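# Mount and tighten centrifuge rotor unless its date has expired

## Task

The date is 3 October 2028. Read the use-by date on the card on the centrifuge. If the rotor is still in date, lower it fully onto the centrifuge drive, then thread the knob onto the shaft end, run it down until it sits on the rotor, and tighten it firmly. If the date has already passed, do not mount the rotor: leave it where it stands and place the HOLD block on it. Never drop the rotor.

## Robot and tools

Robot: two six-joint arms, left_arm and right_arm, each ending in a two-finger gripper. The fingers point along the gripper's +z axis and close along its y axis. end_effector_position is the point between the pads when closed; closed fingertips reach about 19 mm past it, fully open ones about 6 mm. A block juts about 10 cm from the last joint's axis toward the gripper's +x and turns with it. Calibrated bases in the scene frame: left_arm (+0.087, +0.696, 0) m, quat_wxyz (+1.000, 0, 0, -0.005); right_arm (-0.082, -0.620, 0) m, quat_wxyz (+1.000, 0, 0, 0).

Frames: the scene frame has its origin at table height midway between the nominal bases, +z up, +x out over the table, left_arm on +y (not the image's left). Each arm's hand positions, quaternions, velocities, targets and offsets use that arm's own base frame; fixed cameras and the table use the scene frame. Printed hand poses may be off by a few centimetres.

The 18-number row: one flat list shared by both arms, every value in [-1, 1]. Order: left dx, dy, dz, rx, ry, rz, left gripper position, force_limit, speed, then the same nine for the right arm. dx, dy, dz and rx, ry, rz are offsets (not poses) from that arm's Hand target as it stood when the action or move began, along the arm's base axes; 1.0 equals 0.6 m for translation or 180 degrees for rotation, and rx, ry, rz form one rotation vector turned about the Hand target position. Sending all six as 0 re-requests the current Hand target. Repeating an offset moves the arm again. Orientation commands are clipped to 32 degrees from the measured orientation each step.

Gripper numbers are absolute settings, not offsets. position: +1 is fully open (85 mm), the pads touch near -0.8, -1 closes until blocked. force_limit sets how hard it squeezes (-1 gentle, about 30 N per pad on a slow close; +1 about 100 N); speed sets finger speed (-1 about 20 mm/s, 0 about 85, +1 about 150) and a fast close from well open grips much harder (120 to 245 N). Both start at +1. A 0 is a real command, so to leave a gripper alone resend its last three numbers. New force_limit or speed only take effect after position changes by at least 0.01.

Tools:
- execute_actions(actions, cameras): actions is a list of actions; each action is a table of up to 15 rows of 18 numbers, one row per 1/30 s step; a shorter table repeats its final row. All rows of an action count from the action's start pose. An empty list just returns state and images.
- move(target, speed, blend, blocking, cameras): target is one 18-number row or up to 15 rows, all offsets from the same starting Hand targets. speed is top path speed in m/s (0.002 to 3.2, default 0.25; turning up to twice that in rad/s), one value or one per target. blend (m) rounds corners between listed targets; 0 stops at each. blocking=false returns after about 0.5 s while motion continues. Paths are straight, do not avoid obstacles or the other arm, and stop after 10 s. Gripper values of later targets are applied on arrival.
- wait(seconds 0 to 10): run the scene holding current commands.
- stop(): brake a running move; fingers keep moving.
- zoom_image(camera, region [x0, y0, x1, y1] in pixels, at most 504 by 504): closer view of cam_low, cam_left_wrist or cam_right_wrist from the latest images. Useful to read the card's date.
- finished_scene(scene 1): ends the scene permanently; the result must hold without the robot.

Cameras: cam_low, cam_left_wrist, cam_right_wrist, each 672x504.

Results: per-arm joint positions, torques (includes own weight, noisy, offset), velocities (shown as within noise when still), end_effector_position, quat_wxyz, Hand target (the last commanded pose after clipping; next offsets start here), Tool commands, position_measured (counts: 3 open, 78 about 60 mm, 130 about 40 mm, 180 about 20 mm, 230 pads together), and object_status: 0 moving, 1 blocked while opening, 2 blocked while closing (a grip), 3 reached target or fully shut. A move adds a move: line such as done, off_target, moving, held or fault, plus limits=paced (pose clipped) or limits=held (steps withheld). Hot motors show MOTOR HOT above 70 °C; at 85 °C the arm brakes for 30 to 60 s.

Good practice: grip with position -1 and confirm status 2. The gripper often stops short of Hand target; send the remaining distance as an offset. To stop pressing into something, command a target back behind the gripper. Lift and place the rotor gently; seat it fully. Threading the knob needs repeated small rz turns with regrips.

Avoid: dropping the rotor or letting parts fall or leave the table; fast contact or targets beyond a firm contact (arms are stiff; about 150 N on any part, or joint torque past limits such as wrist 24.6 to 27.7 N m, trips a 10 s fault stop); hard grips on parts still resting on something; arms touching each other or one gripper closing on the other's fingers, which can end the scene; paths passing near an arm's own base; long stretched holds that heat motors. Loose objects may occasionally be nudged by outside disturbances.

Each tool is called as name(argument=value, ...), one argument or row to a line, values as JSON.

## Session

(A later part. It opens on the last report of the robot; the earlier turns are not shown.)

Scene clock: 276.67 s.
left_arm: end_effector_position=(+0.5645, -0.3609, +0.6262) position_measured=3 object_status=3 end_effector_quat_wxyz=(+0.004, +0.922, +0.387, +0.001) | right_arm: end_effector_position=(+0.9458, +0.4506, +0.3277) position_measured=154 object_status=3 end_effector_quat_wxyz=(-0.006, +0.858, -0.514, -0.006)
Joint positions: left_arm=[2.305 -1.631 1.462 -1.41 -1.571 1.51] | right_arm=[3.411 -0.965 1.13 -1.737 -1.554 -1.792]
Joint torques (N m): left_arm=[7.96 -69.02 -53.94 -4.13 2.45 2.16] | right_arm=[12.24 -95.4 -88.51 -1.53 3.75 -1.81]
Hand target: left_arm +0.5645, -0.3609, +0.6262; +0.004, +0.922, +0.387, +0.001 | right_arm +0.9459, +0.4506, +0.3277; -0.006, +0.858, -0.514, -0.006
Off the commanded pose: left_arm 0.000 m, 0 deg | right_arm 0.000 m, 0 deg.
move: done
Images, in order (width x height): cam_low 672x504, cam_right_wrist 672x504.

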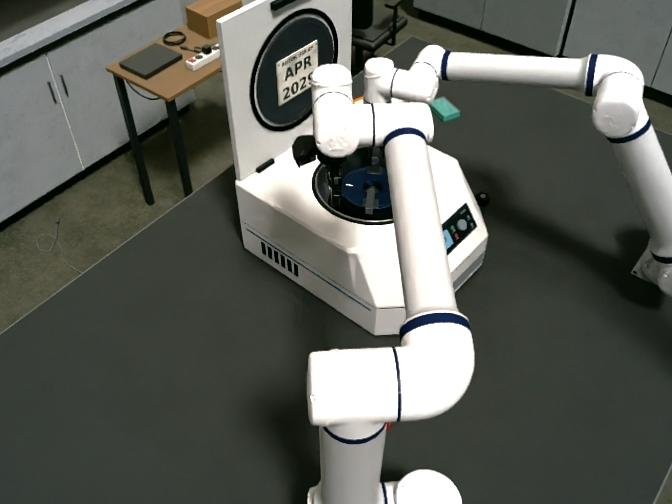

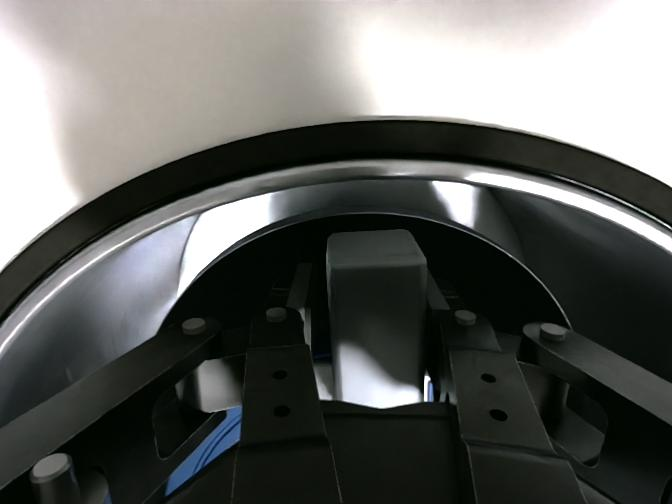

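move(
  target=[
    [0,0,0,0,0,0,1,1,-0.3,0.0303,0.021,0,0,0,0.05,-0.2,1,-0.3],
    [0,0,0,0,0,0,1,1,-0.3,0.0603,0.048,0,0,0,0.1056,-0.2,1,-0.3],
  ],
  speed=0.04,
  blend=0.008,
  cameras=["cam_low","cam_right_wrist"],
)

zoom_image(
  camera="cam_low",
  region=[300, 130, 440, 230],
)

Scene clock: 281.93 s.
left_arm: end_effector_position=(+0.5645, -0.3609, +0.6262) position_measured=3 object_status=3 end_effector_quat_wxyz=(+0.004, +0.922, +0.387, +0.001) | right_arm: end_effector_position=(+0.9820, +0.4793, +0.3277) position_measured=154 object_status=3 end_effector_quat_wxyz=(-0.005, +0.931, -0.366, -0.006)
Joint positions: left_arm=[2.305 -1.631 1.462 -1.41 -1.571 1.51] | right_arm=[3.428 -0.878 0.984 -1.673 -1.555 -2.106]
Joint torques (N m): left_arm=[7.9 -68.22 -54.3 -4.53 2.3 2.06] | right_arm=[13.14 -103.41 -89.25 -1.84 -1.48 -2.01]
Hand target: left_arm +0.5645, -0.3609, +0.6262; +0.004, +0.922, +0.387, +0.001 | right_arm +0.9820, +0.4794, +0.3277; -0.005, +0.931, -0.365, -0.006
Off the commanded pose: left_arm 0.000 m, 0 deg | right_arm 0.000 m, 0 deg.
move: done
Images, in order (width x height): cam_low 672x504, cam_right_wrist 672x504.

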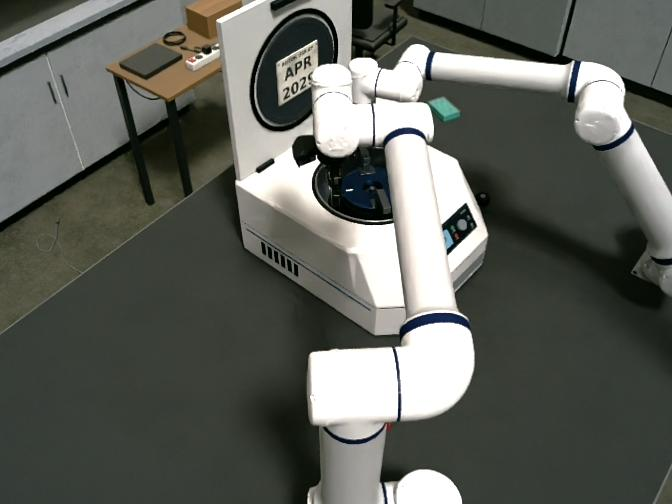

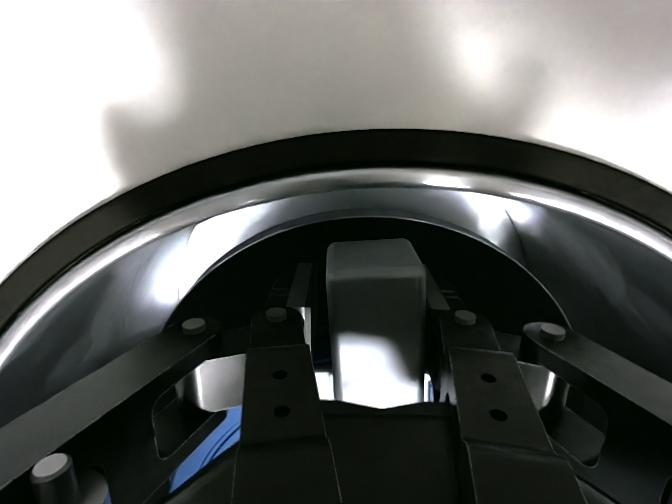

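Scaled by 3.600 from the camera's 672x504 image, which has a finer 960x720 frame.

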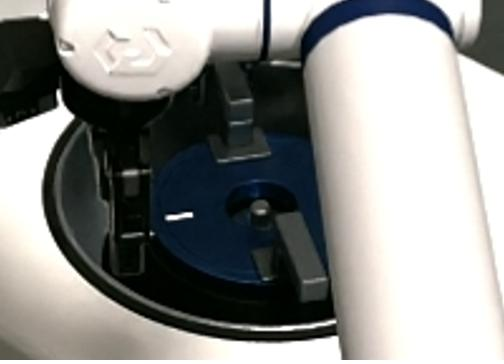

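move(
  target=[
    [0,0,0,0,0,0,1,1,-0.3,-0.0605,-0.048,0,0,0,-0.1056,-0.2,1,-0.3],
    [0,0,0,0,0,0,1,1,-0.3,-0.1208,-0.0718,0,0,0,-0.1944,-0.2,1,-0.3],
    [0,0,0,0,0,0,1,1,-0.3,-0.201,-0.079,0,0,0,-0.3056,-0.2,1,-0.3],
    [0,0,0,0,0,0,1,1,-0.3,-0.2627,-0.062,0,0,0,-0.3944,-0.2,1,-0.3],
    [0,0,0,0,0,0,1,1,-0.3,-0.3172,-0.0313,0,0,0,-0.4833,-0.2,1,-0.3],
    [0,0,0,0,0,0,1,1,-0.3,-0.3592,0.0148,0,0,0,-0.5694,-0.2,1,-0.3],
  ],
  speed=0.12,
  blend=0.01,
  cameras=["cam_low","cam_right_wrist"],
)

Scene clock: 296.57 s.
left_arm: end_effector_position=(+0.5645, -0.3609, +0.6262) position_measured=3 object_status=3 end_effector_quat_wxyz=(+0.004, +0.922, +0.387, +0.001) | right_arm: end_effector_position=(+0.7666, +0.4882, +0.3277) position_measured=154 object_status=3 end_effector_quat_wxyz=(+0.008, -0.298, +0.955, +0.000)
Joint positions: left_arm=[2.305 -1.631 1.462 -1.41 -1.571 1.51] | right_arm=[3.513 -1.202 1.492 -1.877 -1.572 -0.234]
Joint torques (N m): left_arm=[2.5 -67.61 -54.47 -6.19 2.18 1.64] | right_arm=[12.14 -94.33 -66.26 -10.41 -1.55 1.4]
Hand target: left_arm +0.5645, -0.3609, +0.6262; +0.004, +0.922, +0.387, +0.001 | right_arm +0.7665, +0.4883, +0.3277; +0.008, -0.298, +0.955, +0.000
Off the commanded pose: left_arm 0.000 m, 0 deg | right_arm 0.000 m, 0 deg.
move: done
Images, in order (width x height): cam_low 672x504, cam_right_wrist 672x504.

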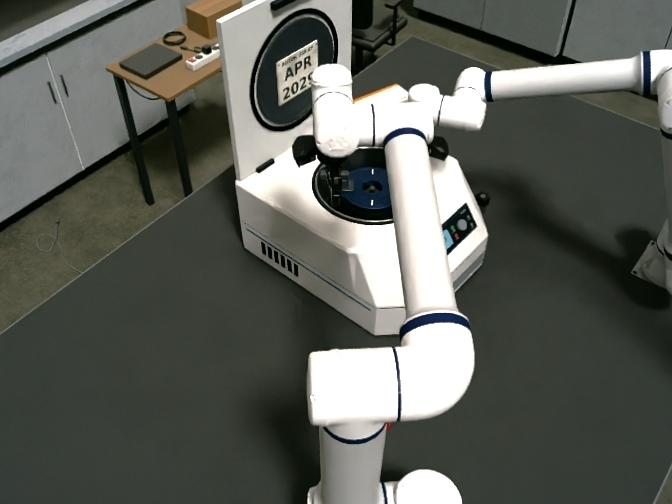

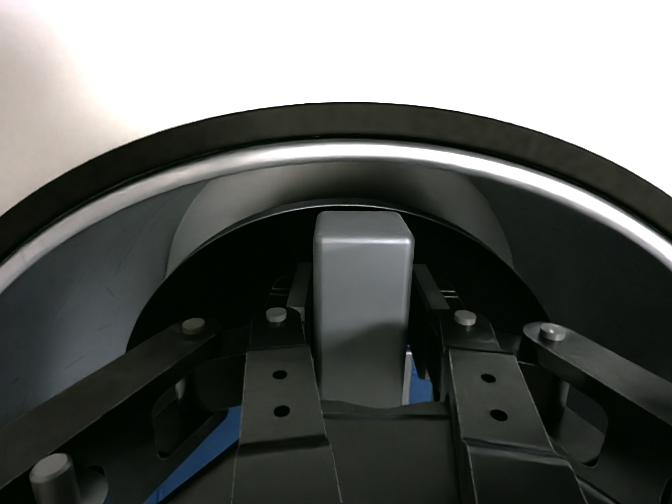

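move(
  target=[
    [0,0,0,0,0,0,1,1,-0.3,0,0,0,0,0,0,1,1,-0.3],
    [0,0,0,0,0,0,1,1,-0.3,0,0,0.287,0,0,0,1,1,-0.3],
    [0,0,0,0,0,0,1,1,-0.3,0.182,0.1287,0.287,0,0,0,1,1,-0.3],
  ],
  speed=[0.1,0.2,0.3],
  cameras=["cam_right_wrist"],
)

zoom_image(
  camera="cam_right_wrist",
  region=[300, 130, 400, 230],
)

zoom_image(
  camera="cam_right_wrist",
  region=[210, 60, 490, 280],
)

move(
  target=[0,0,0,0,0,0,1,1,-0.3,0,0,0,0,0,-0.9999,1,1,-0.3],
  speed=0.9,
  cameras=["cam_right_wrist"],
)

zoom_image(
  camera="cam_right_wrist",
  region=[300, 130, 400, 230],
)

zoom_image(
  camera="cam_right_wrist",
  region=[210, 60, 490, 280],
)

Scene clock: 301.50 s.
left_arm: end_effector_position=(+0.5645, -0.3609, +0.6262) position_measured=3 object_status=3 end_effector_quat_wxyz=(+0.004, +0.922, +0.387, +0.001) | right_arm: end_effector_position=(+0.8756, +0.5654, +0.4999) position_measured=3 object_status=3 end_effector_quat_wxyz=(+0.008, -0.298, +0.955, +0.000)
Joint positions: left_arm=[2.305 -1.631 1.462 -1.41 -1.571 1.51] | right_arm=[3.544 -0.989 0.869 -1.467 -1.573 -0.202]
Joint torques (N m): left_arm=[1.94 -68.75 -54.05 -6.9 2.41 1.64] | right_arm=[12.11 -95.09 -88.74 -1.64 -1.46 1.35]
Hand target: left_arm +0.5645, -0.3609, +0.6262; +0.004, +0.922, +0.387, +0.001 | right_arm +0.8757, +0.5655, +0.4999; +0.008, -0.298, +0.955, +0.000
Off the commanded pose: left_arm 0.000 m, 0 deg | right_arm 0.000 m, 0 deg.
move: done
Images, in order (width x height): cam_right_wrist 672x504.

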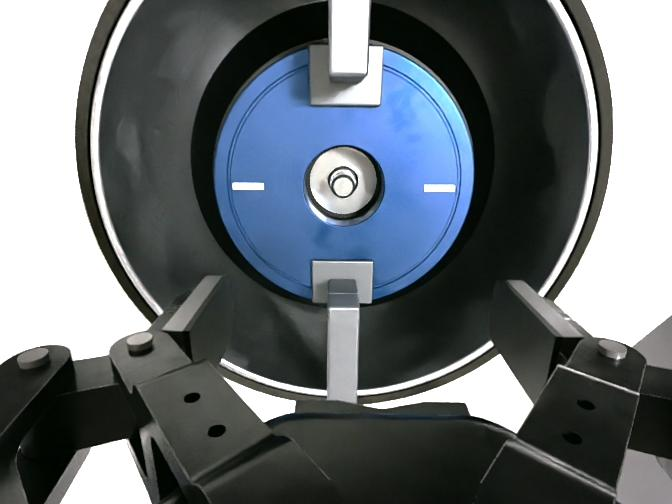

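Scaled by 5.040 from the camera's 672x504 image, which has a finer 960x720 frame.

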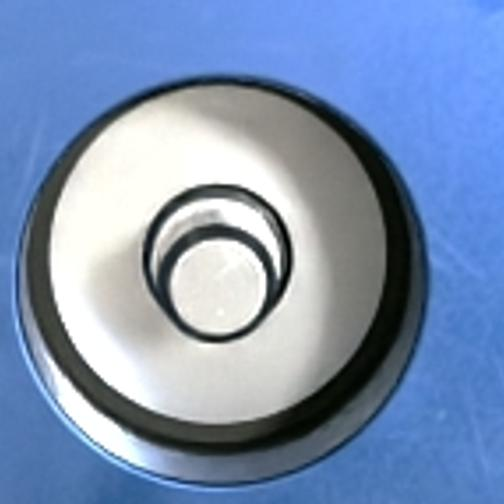

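Scaled by 1.800 from the camera's 672x504 image, which has a finer 960x720 frame.

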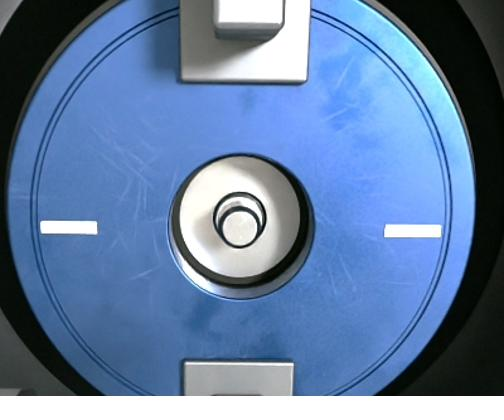

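Scene clock: 304.30 s.
left_arm: end_effector_position=(+0.5645, -0.3609, +0.6262) position_measured=3 object_status=3 end_effector_quat_wxyz=(+0.004, +0.922, +0.387, +0.001) | right_arm: end_effector_position=(+0.8757, +0.5655, +0.4999) position_measured=3 object_status=3 end_effector_quat_wxyz=(+0.000, +0.954, +0.298, -0.008)
Joint positions: left_arm=[2.305 -1.631 1.462 -1.41 -1.571 1.51] | right_arm=[3.543 -0.969 0.829 -1.414 -1.569 2.938]
Joint torques (N m): left_arm=[3.11 -70.08 -54.69 -7.32 2.36 1.64] | right_arm=[12.78 -96.79 -89.16 -1.59 -1.28 1.34]
Hand target: left_arm +0.5645, -0.3609, +0.6262; +0.004, +0.922, +0.387, +0.001 | right_arm +0.8757, +0.5655, +0.4999; +0.000, +0.955, +0.298, -0.008
Off the commanded pose: left_arm 0.000 m, 0 deg | right_arm 0.000 m, 0 deg.
move: done
Images, in order (width x height): cam_right_wrist 672x504.

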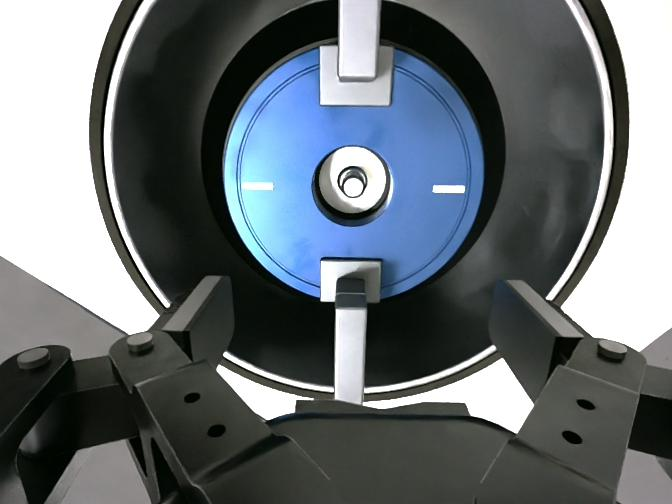

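Scaled by 5.040 from the camera's 672x504 image, which has a finer 960x720 frame.

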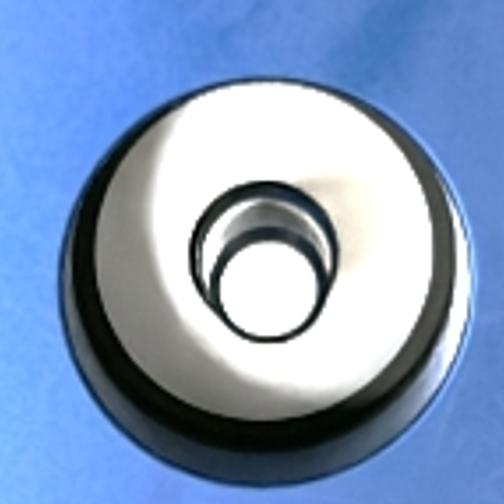

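Scaled by 1.800 from the camera's 672x504 image, which has a finer 960x720 frame.

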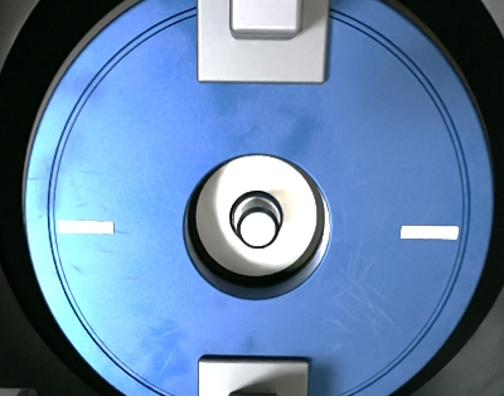

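move(
  target=[
    [0,0,0,0,0,0,1,1,-0.3,-0.182,-0.1287,0,0,0,0.9999,1,1,-0.3],
    [0,0,0,0,0,0,1,1,-0.3,-0.182,-0.1287,-0.287,0,0,0.9999,1,1,-0.3],
    [0,0,0,0,0,0,1,1,-0.3,-0.182,-0.1287,-0.287,0,0,0.9999,-0.2,1,0.3],
  ],
  speed=[0.9,0.25,0.1],
  cameras=["cam_right_wrist"],
)

move(
  target=[
    [0,0,0,0,0,0,1,1,-0.3,-0.0253,0.048,0,0,0,-0.075,-0.2,1,0.3],
    [0,0,0,0,0,0,1,1,-0.3,-0.0393,0.1065,0,0,0,-0.1583,-0.2,1,0.3],
    [0,0,0,0,0,0,1,1,-0.3,-0.0378,0.1668,0,0,0,-0.2417,-0.2,1,0.3],
  ],
  speed=0.06,
  blend=0.01,
  cameras=["cam_low","cam_right_wrist"],
)

zoom_image(
  camera="cam_low",
  region=[300, 130, 440, 230],
)

Scene clock: 314.43 s.
left_arm: end_effector_position=(+0.5645, -0.3609, +0.6262) position_measured=3 object_status=3 end_effector_quat_wxyz=(+0.004, +0.922, +0.387, +0.001) | right_arm: end_effector_position=(+0.7665, +0.4883, +0.3277) position_measured=154 object_status=0 end_effector_quat_wxyz=(+0.008, -0.298, +0.955, +0.000)
Joint positions: left_arm=[2.305 -1.631 1.462 -1.41 -1.571 1.51] | right_arm=[3.513 -1.202 1.492 -1.877 -1.572 -0.234]
Joint torques (N m): left_arm=[-1.44 -67 -54.3 -8.51 2.23 1.3] | right_arm=[-16.62 -75.44 -66.48 -10.1 3.7 -2.14]
Hand target: left_arm +0.5645, -0.3609, +0.6262; +0.004, +0.922, +0.387, +0.001 | right_arm +0.7665, +0.4883, +0.3277; +0.008, -0.298, +0.955, +0.000
Off the commanded pose: left_arm 0.000 m, 0 deg | right_arm 0.000 m, 0 deg.
move: done
Images, in order (width x height): cam_right_wrist 672x504.

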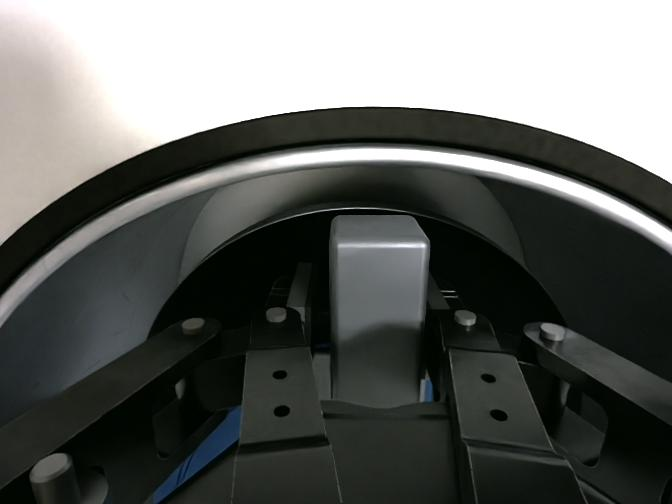

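Scene clock: 321.27 s.
left_arm: end_effector_position=(+0.5645, -0.3609, +0.6262) position_measured=3 object_status=3 end_effector_quat_wxyz=(+0.004, +0.922, +0.387, +0.001) | right_arm: end_effector_position=(+0.7438, +0.5883, +0.3277) position_measured=154 object_status=3 end_effector_quat_wxyz=(+0.008, +0.077, +0.997, -0.003)
Joint positions: left_arm=[2.305 -1.631 1.462 -1.41 -1.571 1.51] | right_arm=[3.626 -1.135 1.394 -1.84 -1.584 0.639]
Joint torques (N m): left_arm=[-2.48 -69.02 -54.7 -9.11 2.54 1.11] | right_arm=[13.64 -82.25 -86.6 -1.7 -1.36 1.31]
Hand target: left_arm +0.5645, -0.3609, +0.6262; +0.004, +0.922, +0.387, +0.001 | right_arm +0.7438, +0.5883, +0.3277; +0.008, +0.077, +0.997, -0.003
Off the commanded pose: left_arm 0.000 m, 0 deg | right_arm 0.000 m, 0 deg.
move: done
Images, in order (width x height): cam_low 672x504, cam_right_wrist 672x504.

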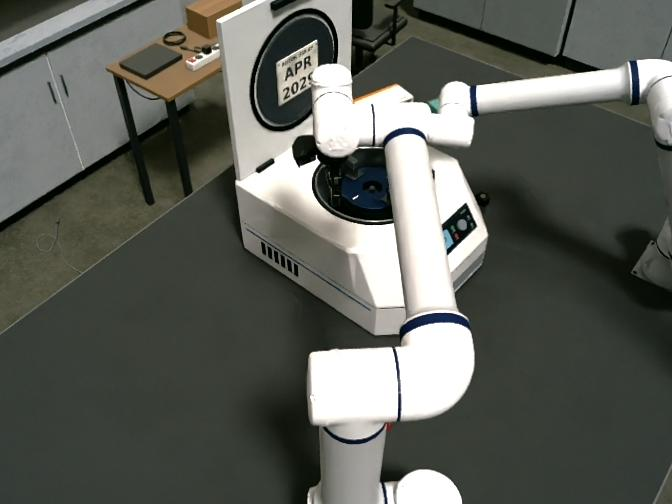

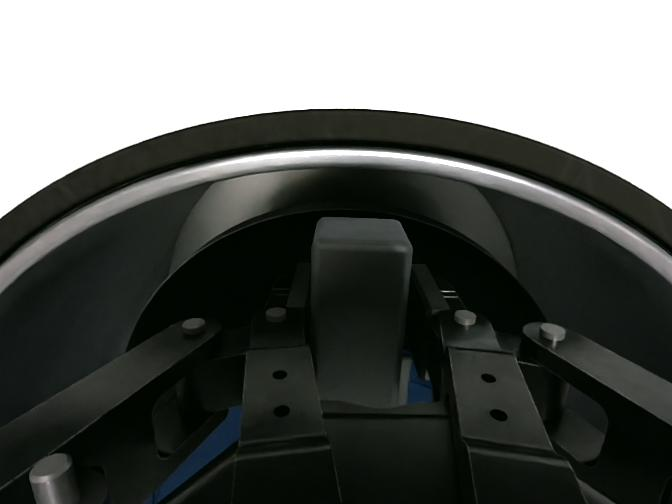

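Scaled by 3.600 from the camera's 672x504 image, which has a finer 960x720 frame.

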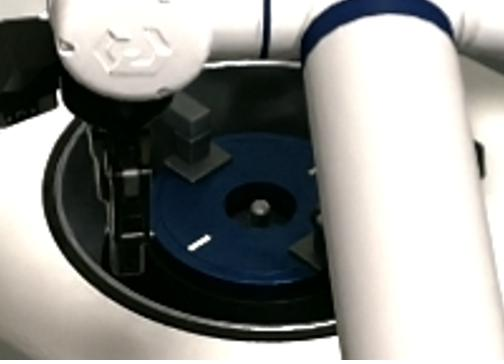

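move(
  target=[
    [0,0,0,0,0,0,1,1,-0.3,0.017,0.0577,0,0,0,-0.0833,-0.2,1,0.3],
    [0,0,0,0,0,0,1,1,-0.3,0.0485,0.1092,0,0,0,-0.1667,-0.2,1,0.3],
    [0,0,0,0,0,0,1,1,-0.3,0.0763,0.138,0,0,0,-0.2222,-0.2,1,0.3],
  ],
  speed=0.06,
  blend=0.01,
  cameras=["cam_low","cam_right_wrist"],
)

zoom_image(
  camera="cam_low",
  region=[300, 130, 440, 230],
)

Scene clock: 328.40 s.
left_arm: end_effector_position=(+0.5645, -0.3609, +0.6262) position_measured=3 object_status=3 end_effector_quat_wxyz=(+0.004, +0.922, +0.387, +0.001) | right_arm: end_effector_position=(+0.7896, +0.6711, +0.3277) position_measured=154 object_status=3 end_effector_quat_wxyz=(+0.006, +0.413, +0.911, -0.006)
Joint positions: left_arm=[2.305 -1.631 1.462 -1.41 -1.571 1.51] | right_arm=[3.678 -0.981 1.155 -1.742 -1.587 1.389]
Joint torques (N m): left_arm=[-2.77 -67.26 -54.57 -9.66 2.56 1.04] | right_arm=[12.54 -96.36 -89.67 -1.64 0.32 1.32]
Hand target: left_arm +0.5645, -0.3609, +0.6262; +0.004, +0.922, +0.387, +0.001 | right_arm +0.7896, +0.6711, +0.3277; +0.006, +0.414, +0.910, -0.006
Off the commanded pose: left_arm 0.000 m, 0 deg | right_arm 0.000 m, 0 deg.
move: done
Images, in order (width x height): cam_low 672x504, cam_right_wrist 672x504.

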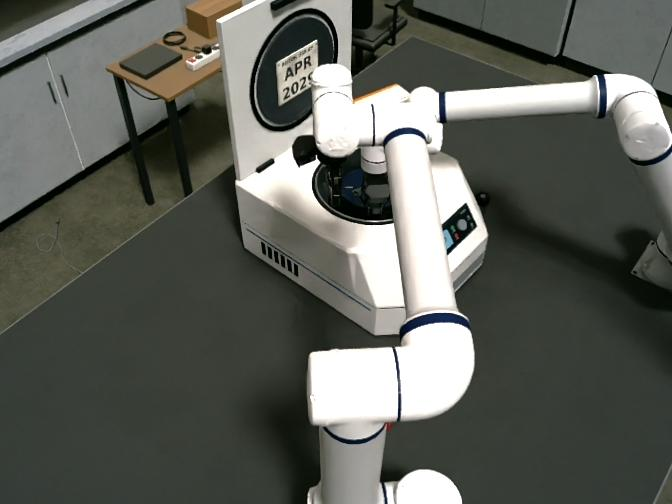

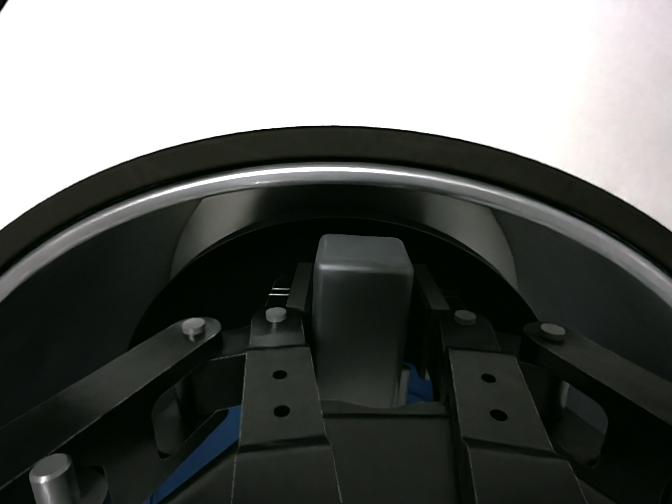

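Scaled by 3.600 from the camera's 672x504 image, which has a finer 960x720 frame.

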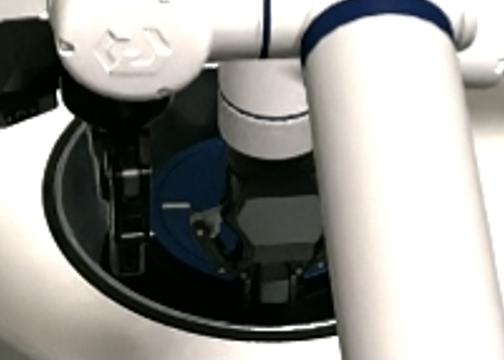

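move(
  target=[
    [0.05,-0.05,0,0,0,0,1,1,-0.3,-0.0592,-0.0802,0,0,0,0.1389,-0.2,1,0.3],
    [0.1,-0.1,0,0,0,0,1,1,-0.3,-0.0762,-0.1378,0,0,0,0.2222,-0.2,1,0.3],
    [0.15,-0.15,0,0,0,0,1,1,-0.3,-0.0777,-0.1982,0,0,0,0.3056,-0.2,1,0.3],
    [0.2,-0.2,0,0,0,0,1,1,-0.3,-0.0637,-0.2567,0,0,0,0.3889,-0.2,1,0.3],
    [0.25,-0.25,0,0,0,0,1,1,-0.3,-0.0303,-0.3157,0,0,0,0.4833,-0.2,1,0.3],
  ],
  speed=0.1,
  blend=0.01,
  cameras=["cam_low","cam_right_wrist"],
)

zoom_image(
  camera="cam_low",
  region=[300, 130, 440, 230],
)

Scene clock: 343.63 s.
left_arm: end_effector_position=(+0.7145, -0.5108, +0.6262) position_measured=3 object_status=3 end_effector_quat_wxyz=(+0.004, +0.922, +0.387, +0.001) | right_arm: end_effector_position=(+0.7714, +0.4818, +0.3277) position_measured=154 object_status=3 end_effector_quat_wxyz=(+0.008, -0.327, +0.945, +0.000)
Joint positions: left_arm=[2.318 -1.27 1.054 -1.363 -1.572 1.523] | right_arm=[3.503 -1.201 1.491 -1.877 -1.571 -0.304]
Joint torques (N m): left_arm=[18.87 -69.78 -75.6 1.29 -0.95 3.28] | right_arm=[-16.34 -94.65 -66.95 -10.15 3.75 -2.43]
Hand target: left_arm +0.7145, -0.5109, +0.6262; +0.004, +0.922, +0.387, +0.001 | right_arm +0.7714, +0.4817, +0.3277; +0.008, -0.327, +0.945, +0.000
Off the commanded pose: left_arm 0.000 m, 0 deg | right_arm 0.000 m, 0 deg.
move: done
Images, in order (width x height): cam_low 672x504, cam_right_wrist 672x504.

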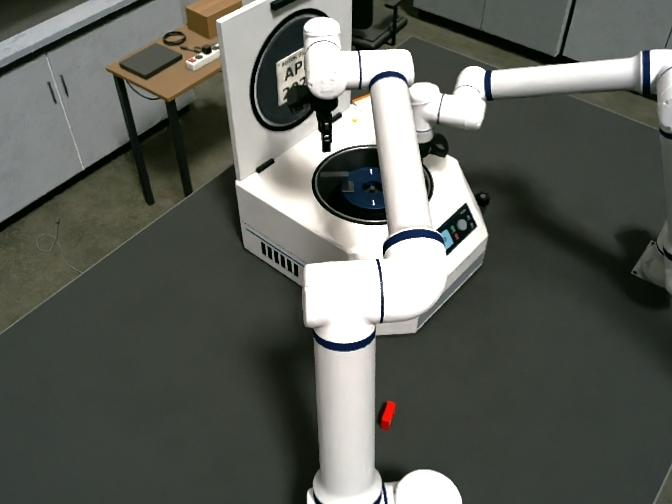

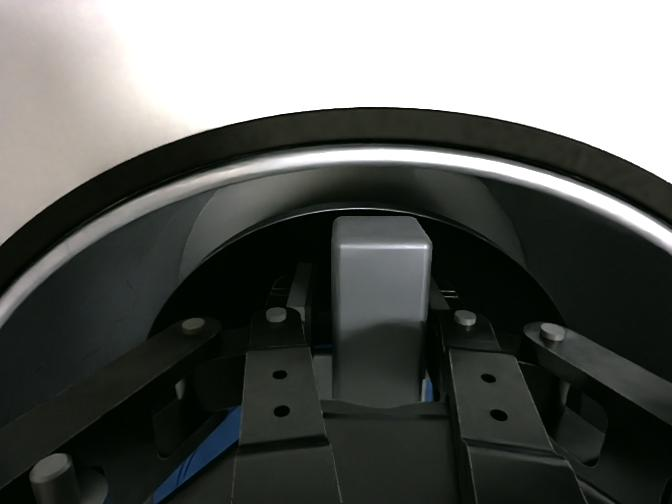

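Scaled by 3.600 from the camera's 672x504 image, which has a finer 960x720 frame.

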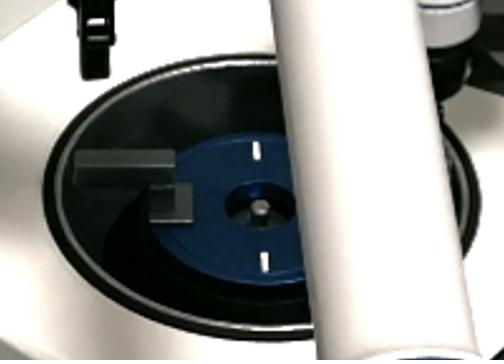

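move(
  target=[
    [0.1697,-0.2728,-0.2,0,0,-0.0456,1,1,-0.3,0,0,0,0,0,0,-0.2,1,0.3],
    [0.1697,-0.2728,-0.497,0,0,-0.0456,1,1,-0.3,0,0,0,0,0,0,-0.2,1,0.3],
  ],
  speed=0.2,
  cameras=["cam_left_wrist","cam_right_wrist"],
)

Scene clock: 347.63 s.
left_arm: end_effector_position=(+0.8164, -0.6745, +0.3282) position_measured=3 object_status=3 end_effector_quat_wxyz=(+0.004, +0.947, +0.320, +0.001) | right_arm: end_effector_position=(+0.7714, +0.4817, +0.3277) position_measured=154 object_status=3 end_effector_quat_wxyz=(+0.008, -0.327, +0.945, +0.000)
Joint positions: left_arm=[2.283 -0.947 1.1 -1.732 -1.572 1.632] | right_arm=[3.503 -1.201 1.491 -1.877 -1.571 -0.304]
Joint torques (N m): left_arm=[7.31 -98.39 -53.87 -10.67 2.28 -1.63] | right_arm=[-16.94 -93.85 -67.17 -10.1 3.86 -2.1]
Hand target: left_arm +0.8163, -0.6745, +0.3280; +0.004, +0.947, +0.320, +0.001 | right_arm +0.7714, +0.4817, +0.3277; +0.008, -0.327, +0.945, +0.000
Off the commanded pose: left_arm 0.000 m, 0 deg | right_arm 0.000 m, 0 deg.
move: done
Images, in order (width x height): cam_left_wrist 672x504, cam_right_wrist 672x504.

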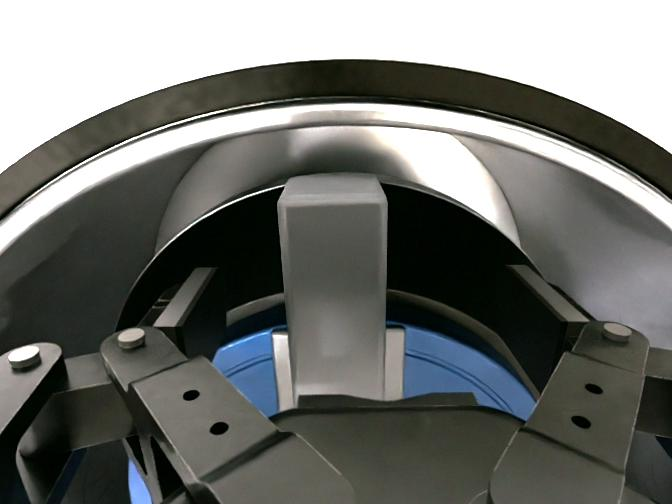

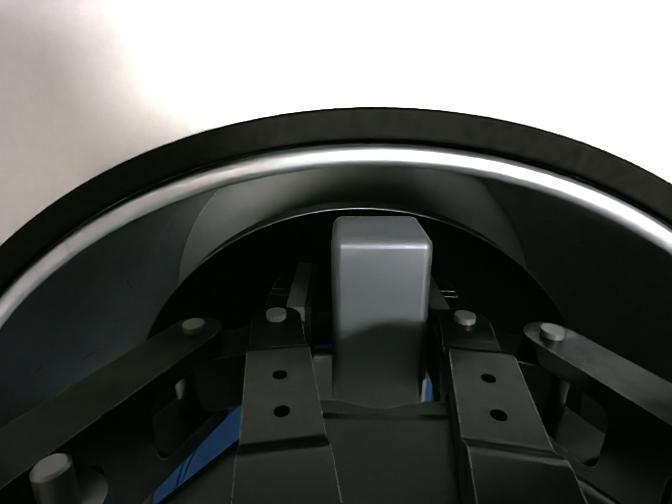

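move(
  target=[
    [-0.0091,0.012,0,0,0,0.0167,1,1,-0.3,-0.002,0.0026,0,0,0,0,-0.2,1,0.3],
    [-0.0091,0.012,0,0,0,0.0167,-1,-1,-1,-0.002,0.0026,0,0,0,0,-1,-1,-1],
  ],
  speed=0.05,
  cameras=["cam_left_wrist","cam_right_wrist"],
)

Scene clock: 353.40 s.
left_arm: end_effector_position=(+0.8109, -0.6674, +0.3280) position_measured=171 object_status=2 end_effector_quat_wxyz=(+0.004, +0.939, +0.345, +0.001) | right_arm: end_effector_position=(+0.7703, +0.4832, +0.3277) position_measured=170 object_status=2 end_effector_quat_wxyz=(+0.008, -0.327, +0.945, +0.000)
Joint positions: left_arm=[2.283 -0.963 1.126 -1.743 -1.572 1.579] | right_arm=[3.505 -1.201 1.491 -1.877 -1.571 -0.302]
Joint torques (N m): left_arm=[18.71 -127.96 -54.27 -0.58 2.35 -2.8] | right_arm=[-4.53 -71.99 -82.23 -2.12 -0.93 0.31]
Hand target: left_arm +0.8109, -0.6673, +0.3280; +0.004, +0.939, +0.345, +0.001 | right_arm +0.7702, +0.4833, +0.3277; +0.008, -0.327, +0.945, +0.000
Off the commanded pose: left_arm 0.000 m, 0 deg | right_arm 0.000 m, 0 deg.
move: done
Images, in order (width x height): cam_left_wrist 672x504, cam_right_wrist 672x504.

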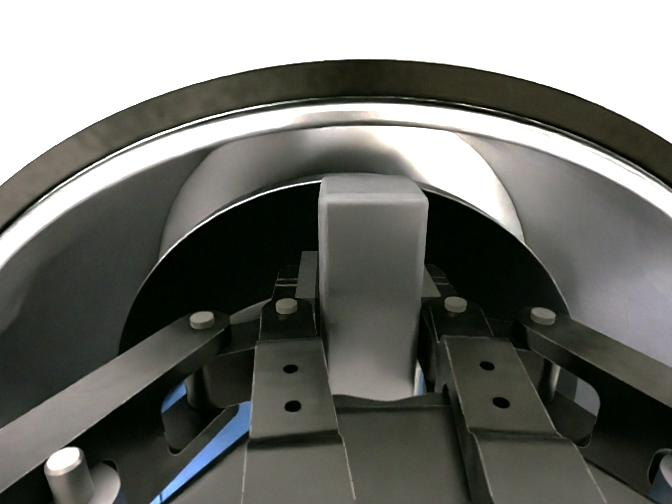

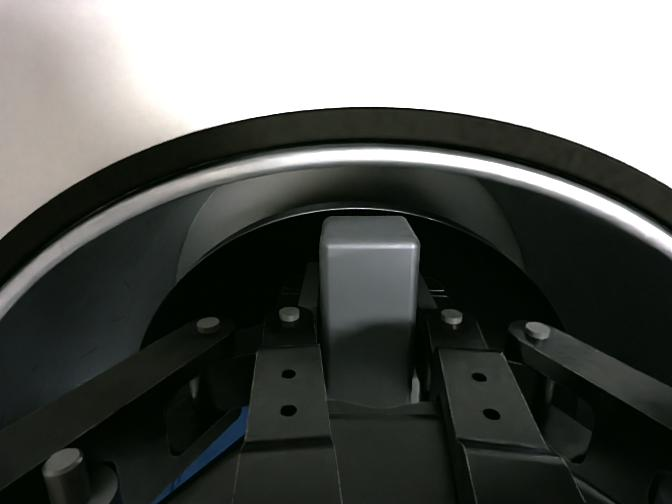

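move(
  target=[
    [0.0073,-0.0088,0,0,0,-0.0167,-1,-1,-1,-0.007,0.0092,0,0,0,-0.0167,-1,-1,-1],
    [0.0141,-0.018,0,0,0,-0.0333,-1,-1,-1,-0.0135,0.0188,0,0,0,-0.0333,-1,-1,-1],
  ],
  speed=0.03,
  blend=0.004,
  cameras=["cam_left_wrist","cam_right_wrist"],
)

Scene clock: 356.23 s.
left_arm: end_effector_position=(+0.8193, -0.6781, +0.3280) position_measured=171 object_status=2 end_effector_quat_wxyz=(+0.004, +0.955, +0.295, +0.001) | right_arm: end_effector_position=(+0.7622, +0.4945, +0.3277) position_measured=170 object_status=2 end_effector_quat_wxyz=(+0.008, -0.277, +0.961, +0.000)
Joint positions: left_arm=[2.283 -0.938 1.086 -1.727 -1.573 1.683] | right_arm=[3.521 -1.202 1.493 -1.877 -1.573 -0.182]
Joint torques (N m): left_arm=[-13.72 -96.26 -73.93 0.98 -0.94 2.62] | right_arm=[15.68 -90.91 -64.93 -6.78 -1.34 1.01]
Hand target: left_arm +0.8193, -0.6781, +0.3280; +0.004, +0.955, +0.295, +0.001 | right_arm +0.7621, +0.4946, +0.3277; +0.008, -0.277, +0.961, +0.000
Off the commanded pose: left_arm 0.000 m, 0 deg | right_arm 0.000 m, 0 deg.
move: done
Images, in order (width x height): cam_left_wrist 672x504, cam_right_wrist 672x504.

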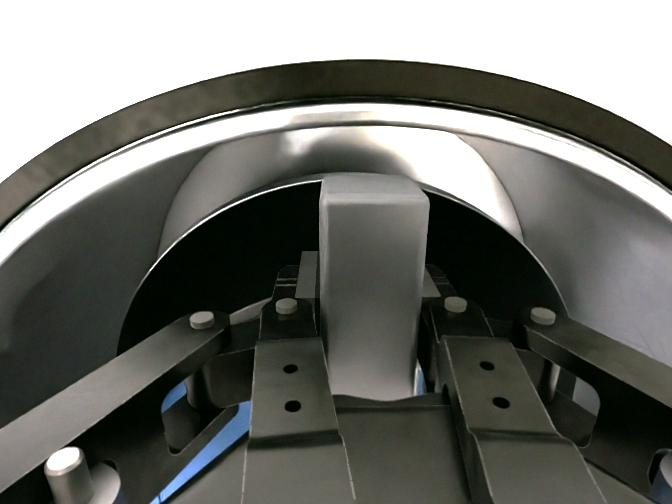

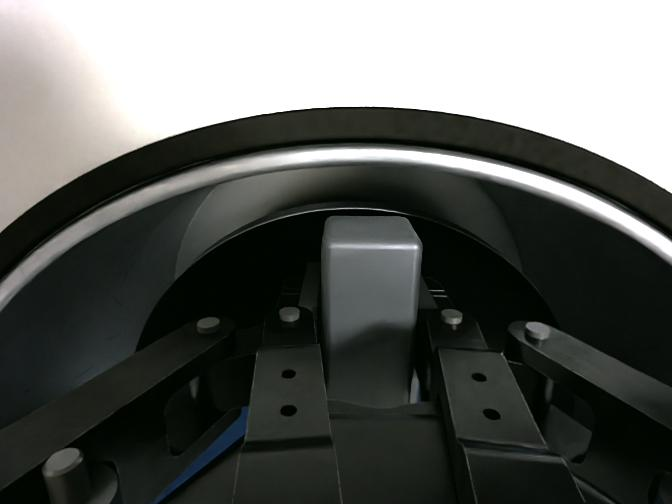

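move(
  target=[
    [0.0016,0.0012,-0.0005,0,0,0,-1,-1,-1,0.0016,0.0012,-0.0005,0,0,0,-1,-1,-1],
    [-0.0052,0.0104,-0.0005,0,0,0.0167,-1,-1,-1,0.0081,-0.0084,-0.0005,0,0,0.0167,-1,-1,-1],
    [-0.0125,0.0192,-0.0005,0,0,0.0333,-1,-1,-1,0.0151,-0.0176,-0.0005,0,0,0.0333,-1,-1,-1],
    [-0.0201,0.0274,-0.0005,0,0,0.05,-1,-1,-1,0.0224,-0.0263,-0.0005,0,0,0.05,-1,-1,-1],
  ],
  speed=0.03,
  blend=0.003,
  cameras=["cam_left_wrist","cam_right_wrist"],
)

Scene clock: 359.90 s.
left_arm: end_effector_position=(+0.8073, -0.6617, +0.3277) position_measured=171 object_status=2 end_effector_quat_wxyz=(+0.004, +0.929, +0.369, +0.001) | right_arm: end_effector_position=(+0.7756, +0.4788, +0.3274) position_measured=170 object_status=2 end_effector_quat_wxyz=(+0.008, -0.351, +0.936, +0.000)
Joint positions: left_arm=[2.284 -0.974 1.145 -1.75 -1.572 1.528] | right_arm=[3.498 -1.198 1.487 -1.876 -1.57 -0.361]
Joint torques (N m): left_arm=[-2.38 -128.62 -49.29 -4.92 9.19 -3.58] | right_arm=[-12.17 -60.12 -79.54 -2.92 8.44 -0.98]
Hand target: left_arm +0.8073, -0.6617, +0.3277; +0.004, +0.929, +0.369, +0.001 | right_arm +0.7756, +0.4788, +0.3274; +0.008, -0.351, +0.936, +0.000
Off the commanded pose: left_arm 0.000 m, 0 deg | right_arm 0.000 m, 0 deg.
move: done; blend cut to 0.0006 m at target 1
Images, in order (width x height): cam_left_wrist 672x504, cam_right_wrist 672x504.

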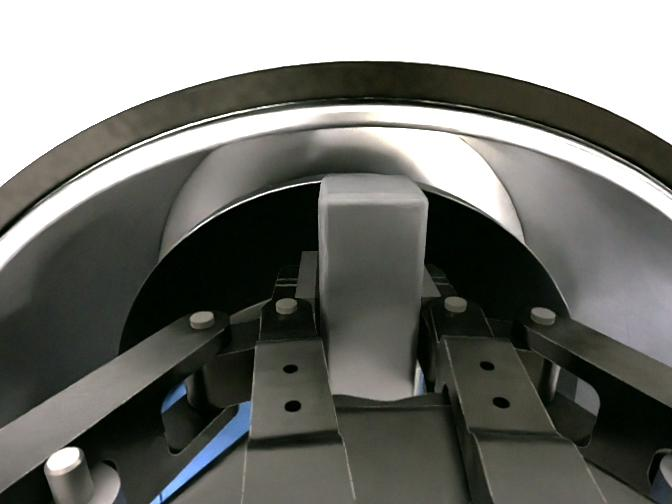

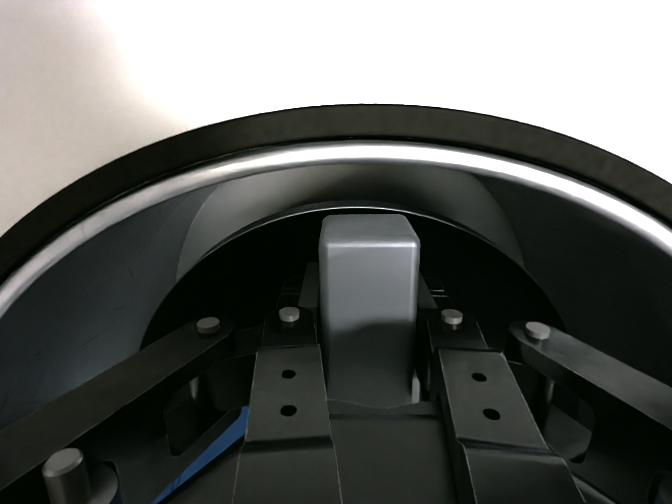

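move(
  target=[
    [0.0069,-0.0044,0,0,0,-0.0111,-1,-1,-1,-0.0032,0.0072,0,0,0,-0.0111,-1,-1,-1],
    [0.0001,-0.0093,0,0,0,-0.0111,-1,-1,-1,-0.01,0.0023,0,0,0,-0.0111,-1,-1,-1],
    [0.0025,-0.0123,0,0,0,-0.0167,-1,-1,-1,-0.0124,0.0053,0,0,0,-0.0167,-1,-1,-1],
    [0.0093,-0.0074,0,0,0,-0.0167,-1,-1,-1,-0.0056,0.0102,0,0,0,-0.0167,-1,-1,-1],
    [0.0117,-0.0103,0,0,0,-0.0222,-1,-1,-1,-0.0079,0.0133,0,0,0,-0.0222,-1,-1,-1],
    [0.0049,-0.0152,0,0,0,-0.0222,-1,-1,-1,-0.0147,0.0084,0,0,0,-0.0222,-1,-1,-1],
    [0.0073,-0.0182,0,0,0,-0.0278,-1,-1,-1,-0.017,0.0115,0,0,0,-0.0278,-1,-1,-1],
    [0.0141,-0.0133,0,0,0,-0.0278,-1,-1,-1,-0.0102,0.0164,0,0,0,-0.0278,-1,-1,-1],
  ],
  speed=0.02,
  blend=0.0005,
  cameras=["cam_left_wrist","cam_right_wrist"],
)

Scene clock: 369.37 s.
left_arm: end_effector_position=(+0.8155, -0.6699, +0.3276) position_measured=171 object_status=2 end_effector_quat_wxyz=(+0.004, +0.945, +0.328, +0.001) | right_arm: end_effector_position=(+0.7693, +0.4885, +0.3274) position_measured=170 object_status=2 end_effector_quat_wxyz=(+0.008, -0.310, +0.951, +0.000)
Joint positions: left_arm=[2.285 -0.953 1.111 -1.737 -1.572 1.616] | right_arm=[3.512 -1.198 1.487 -1.876 -1.572 -0.261]
Joint torques (N m): left_arm=[61.02 -94.24 -71.66 2.05 6.76 2.81] | right_arm=[21.61 -74.7 -92.26 -3.57 0.12 1.3]
Hand target: left_arm +0.8157, -0.6697, +0.3277; +0.004, +0.945, +0.328, +0.001 | right_arm +0.7695, +0.4886, +0.3274; +0.008, -0.310, +0.951, +0.000
Off the commanded pose: left_arm 0.000 m, 0 deg | right_arm 0.000 m, 0 deg.
move: done
Images, in order (width x height): cam_left_wrist 672x504, cam_right_wrist 672x504.

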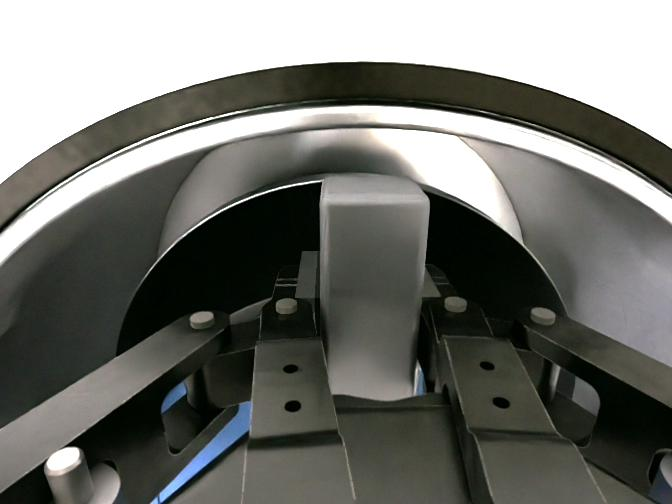

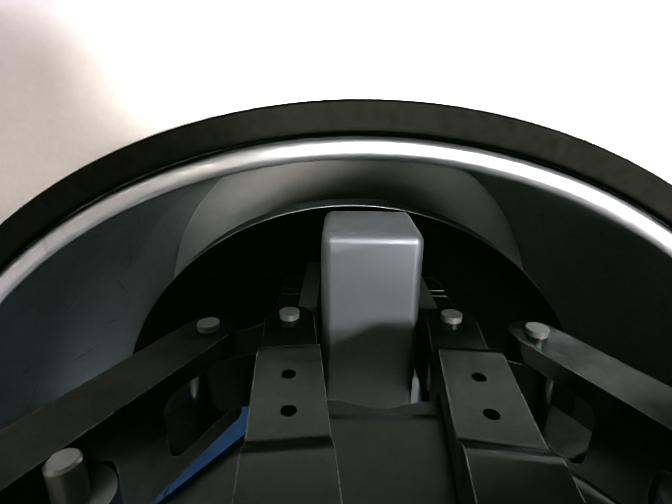

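move(
  target=[
    [0.0023,-0.0031,0,0,0,-0.0055,-1,-1,-1,-0.0022,0.0031,0,0,0,-0.0055,-1,-1,-1],
    [-0.0045,-0.008,0,0,0,-0.0055,-1,-1,-1,-0.009,-0.0018,0,0,0,-0.0055,-1,-1,-1],
    [-0.0022,-0.0111,0,0,0,-0.0111,-1,-1,-1,-0.0112,0.0014,0,0,0,-0.0111,-1,-1,-1],
    [0.0046,-0.0062,0,0,0,-0.0111,-1,-1,-1,-0.0044,0.0063,0,0,0,-0.0111,-1,-1,-1],
    [0.0067,-0.0093,0,0,0,-0.0166,-1,-1,-1,-0.0066,0.0095,0,0,0,-0.0166,-1,-1,-1],
    [-0.0001,-0.0142,0,0,0,-0.0166,-1,-1,-1,-0.0134,0.0046,0,0,0,-0.0166,-1,-1,-1],
  ],
  speed=0.02,
  blend=0.0005,
  cameras=["cam_left_wrist","cam_right_wrist","cam_low"],
)

zoom_image(
  camera="cam_low",
  region=[300, 130, 440, 230],
)

Scene clock: 373.37 s.
left_arm: end_effector_position=(+0.8158, -0.6781, +0.3278) position_measured=171 object_status=2 end_effector_quat_wxyz=(+0.004, +0.953, +0.304, +0.001) | right_arm: end_effector_position=(+0.7615, +0.4915, +0.3275) position_measured=170 object_status=2 end_effector_quat_wxyz=(+0.008, -0.285, +0.958, +0.000)
Joint positions: left_arm=[2.281 -0.943 1.095 -1.731 -1.573 1.664] | right_arm=[3.518 -1.206 1.498 -1.879 -1.573 -0.202]
Joint torques (N m): left_arm=[-23.46 -108.98 -38.38 -7.18 -0.56 -2.29] | right_arm=[-18.38 -95 -58.64 -4.41 -1.25 1.69]
Hand target: left_arm +0.8157, -0.6782, +0.3277; +0.004, +0.953, +0.304, +0.001 | right_arm +0.7614, +0.4914, +0.3274; +0.008, -0.285, +0.958, +0.000
Off the commanded pose: left_arm 0.000 m, 0 deg | right_arm 0.000 m, 0 deg.
move: done

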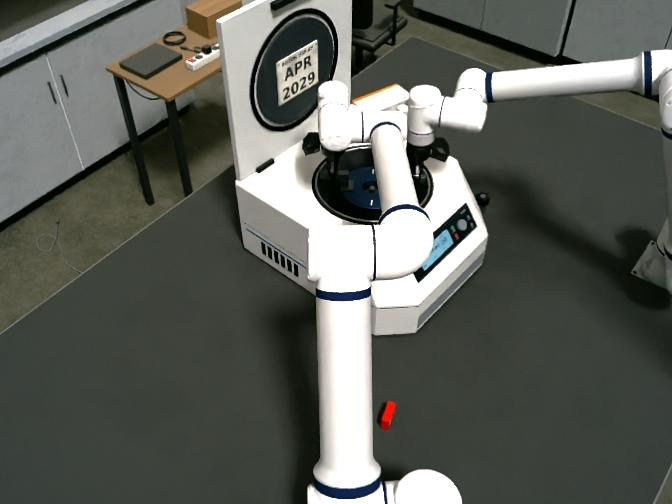

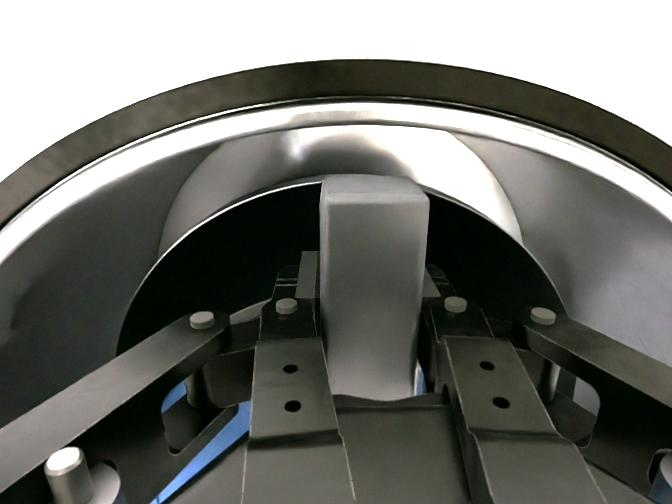

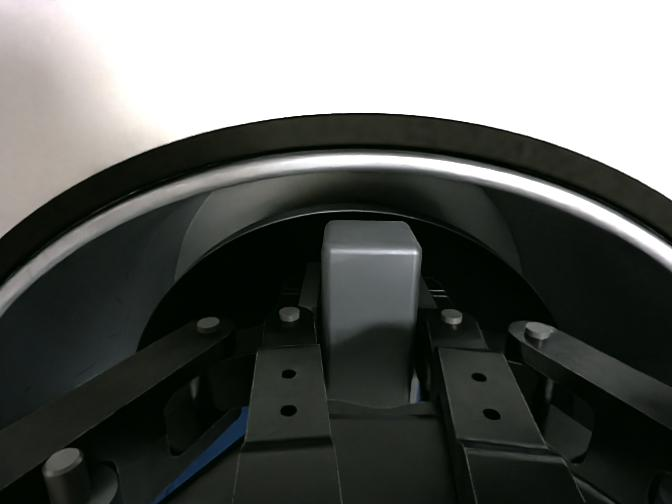

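Scaled by 3.600 from the camera's 672x504 image, which has a finer 960x720 frame.

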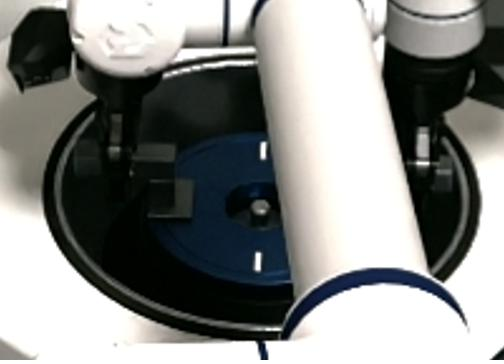

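move(
  target=[
    [0,0,0,0,0,0,1,1,-0.3,0,0,0,0,0,0,1,1,-0.3],
    [0,0,0.25,0,0,0,1,1,-0.3,0,0,0.25,0,0,0,1,1,-0.3],
    [-0.2,0.26,0.4,0,0,0,1,1,-0.3,-0.1,-0.35,0.2,0,0,0.7764,1,1,-0.3],
  ],
  speed=[0.1,0.25,0.9],
  blend=[0,0.02,0],
  cameras=["cam_low"],
)

Scene clock: 381.83 s.
left_arm: end_effector_position=(+0.6957, -0.5222, +0.5677) position_measured=3 object_status=3 end_effector_quat_wxyz=(+0.004, +0.953, +0.304, +0.001) | right_arm: end_effector_position=(+0.7014, +0.2814, +0.4474) position_measured=3 object_status=3 end_effector_quat_wxyz=(-0.003, +0.998, -0.062, -0.008)
Joint positions: left_arm=[2.293 -1.302 1.199 -1.476 -1.573 1.676] | right_arm=[3.283 -1.482 1.621 -1.695 -1.562 -2.876]
Joint torques (N m): left_arm=[19.68 -100.8 -55.27 1.37 2.2 2.68] | right_arm=[-16.85 -69.9 -68.74 -10.34 3.83 -2.72]
Hand target: left_arm +0.6957, -0.5222, +0.5677; +0.004, +0.953, +0.304, +0.001 | right_arm +0.7014, +0.2814, +0.4474; -0.003, +0.998, -0.062, -0.008
Off the commanded pose: left_arm 0.000 m, 0 deg | right_arm 0.000 m, 0 deg.
move: done
Images, in order (width x height): cam_low 672x504.

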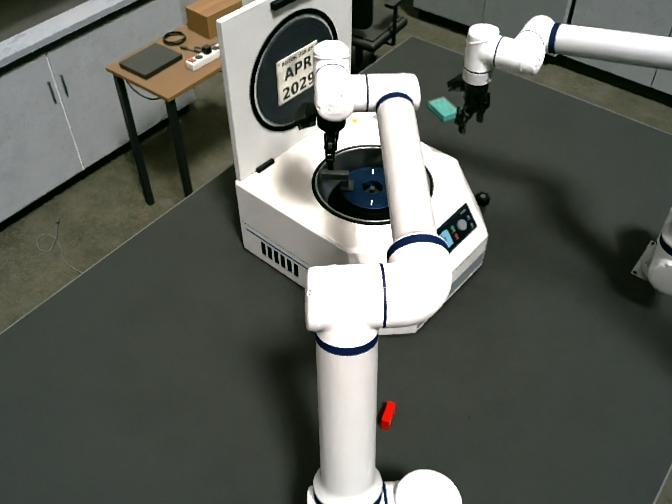

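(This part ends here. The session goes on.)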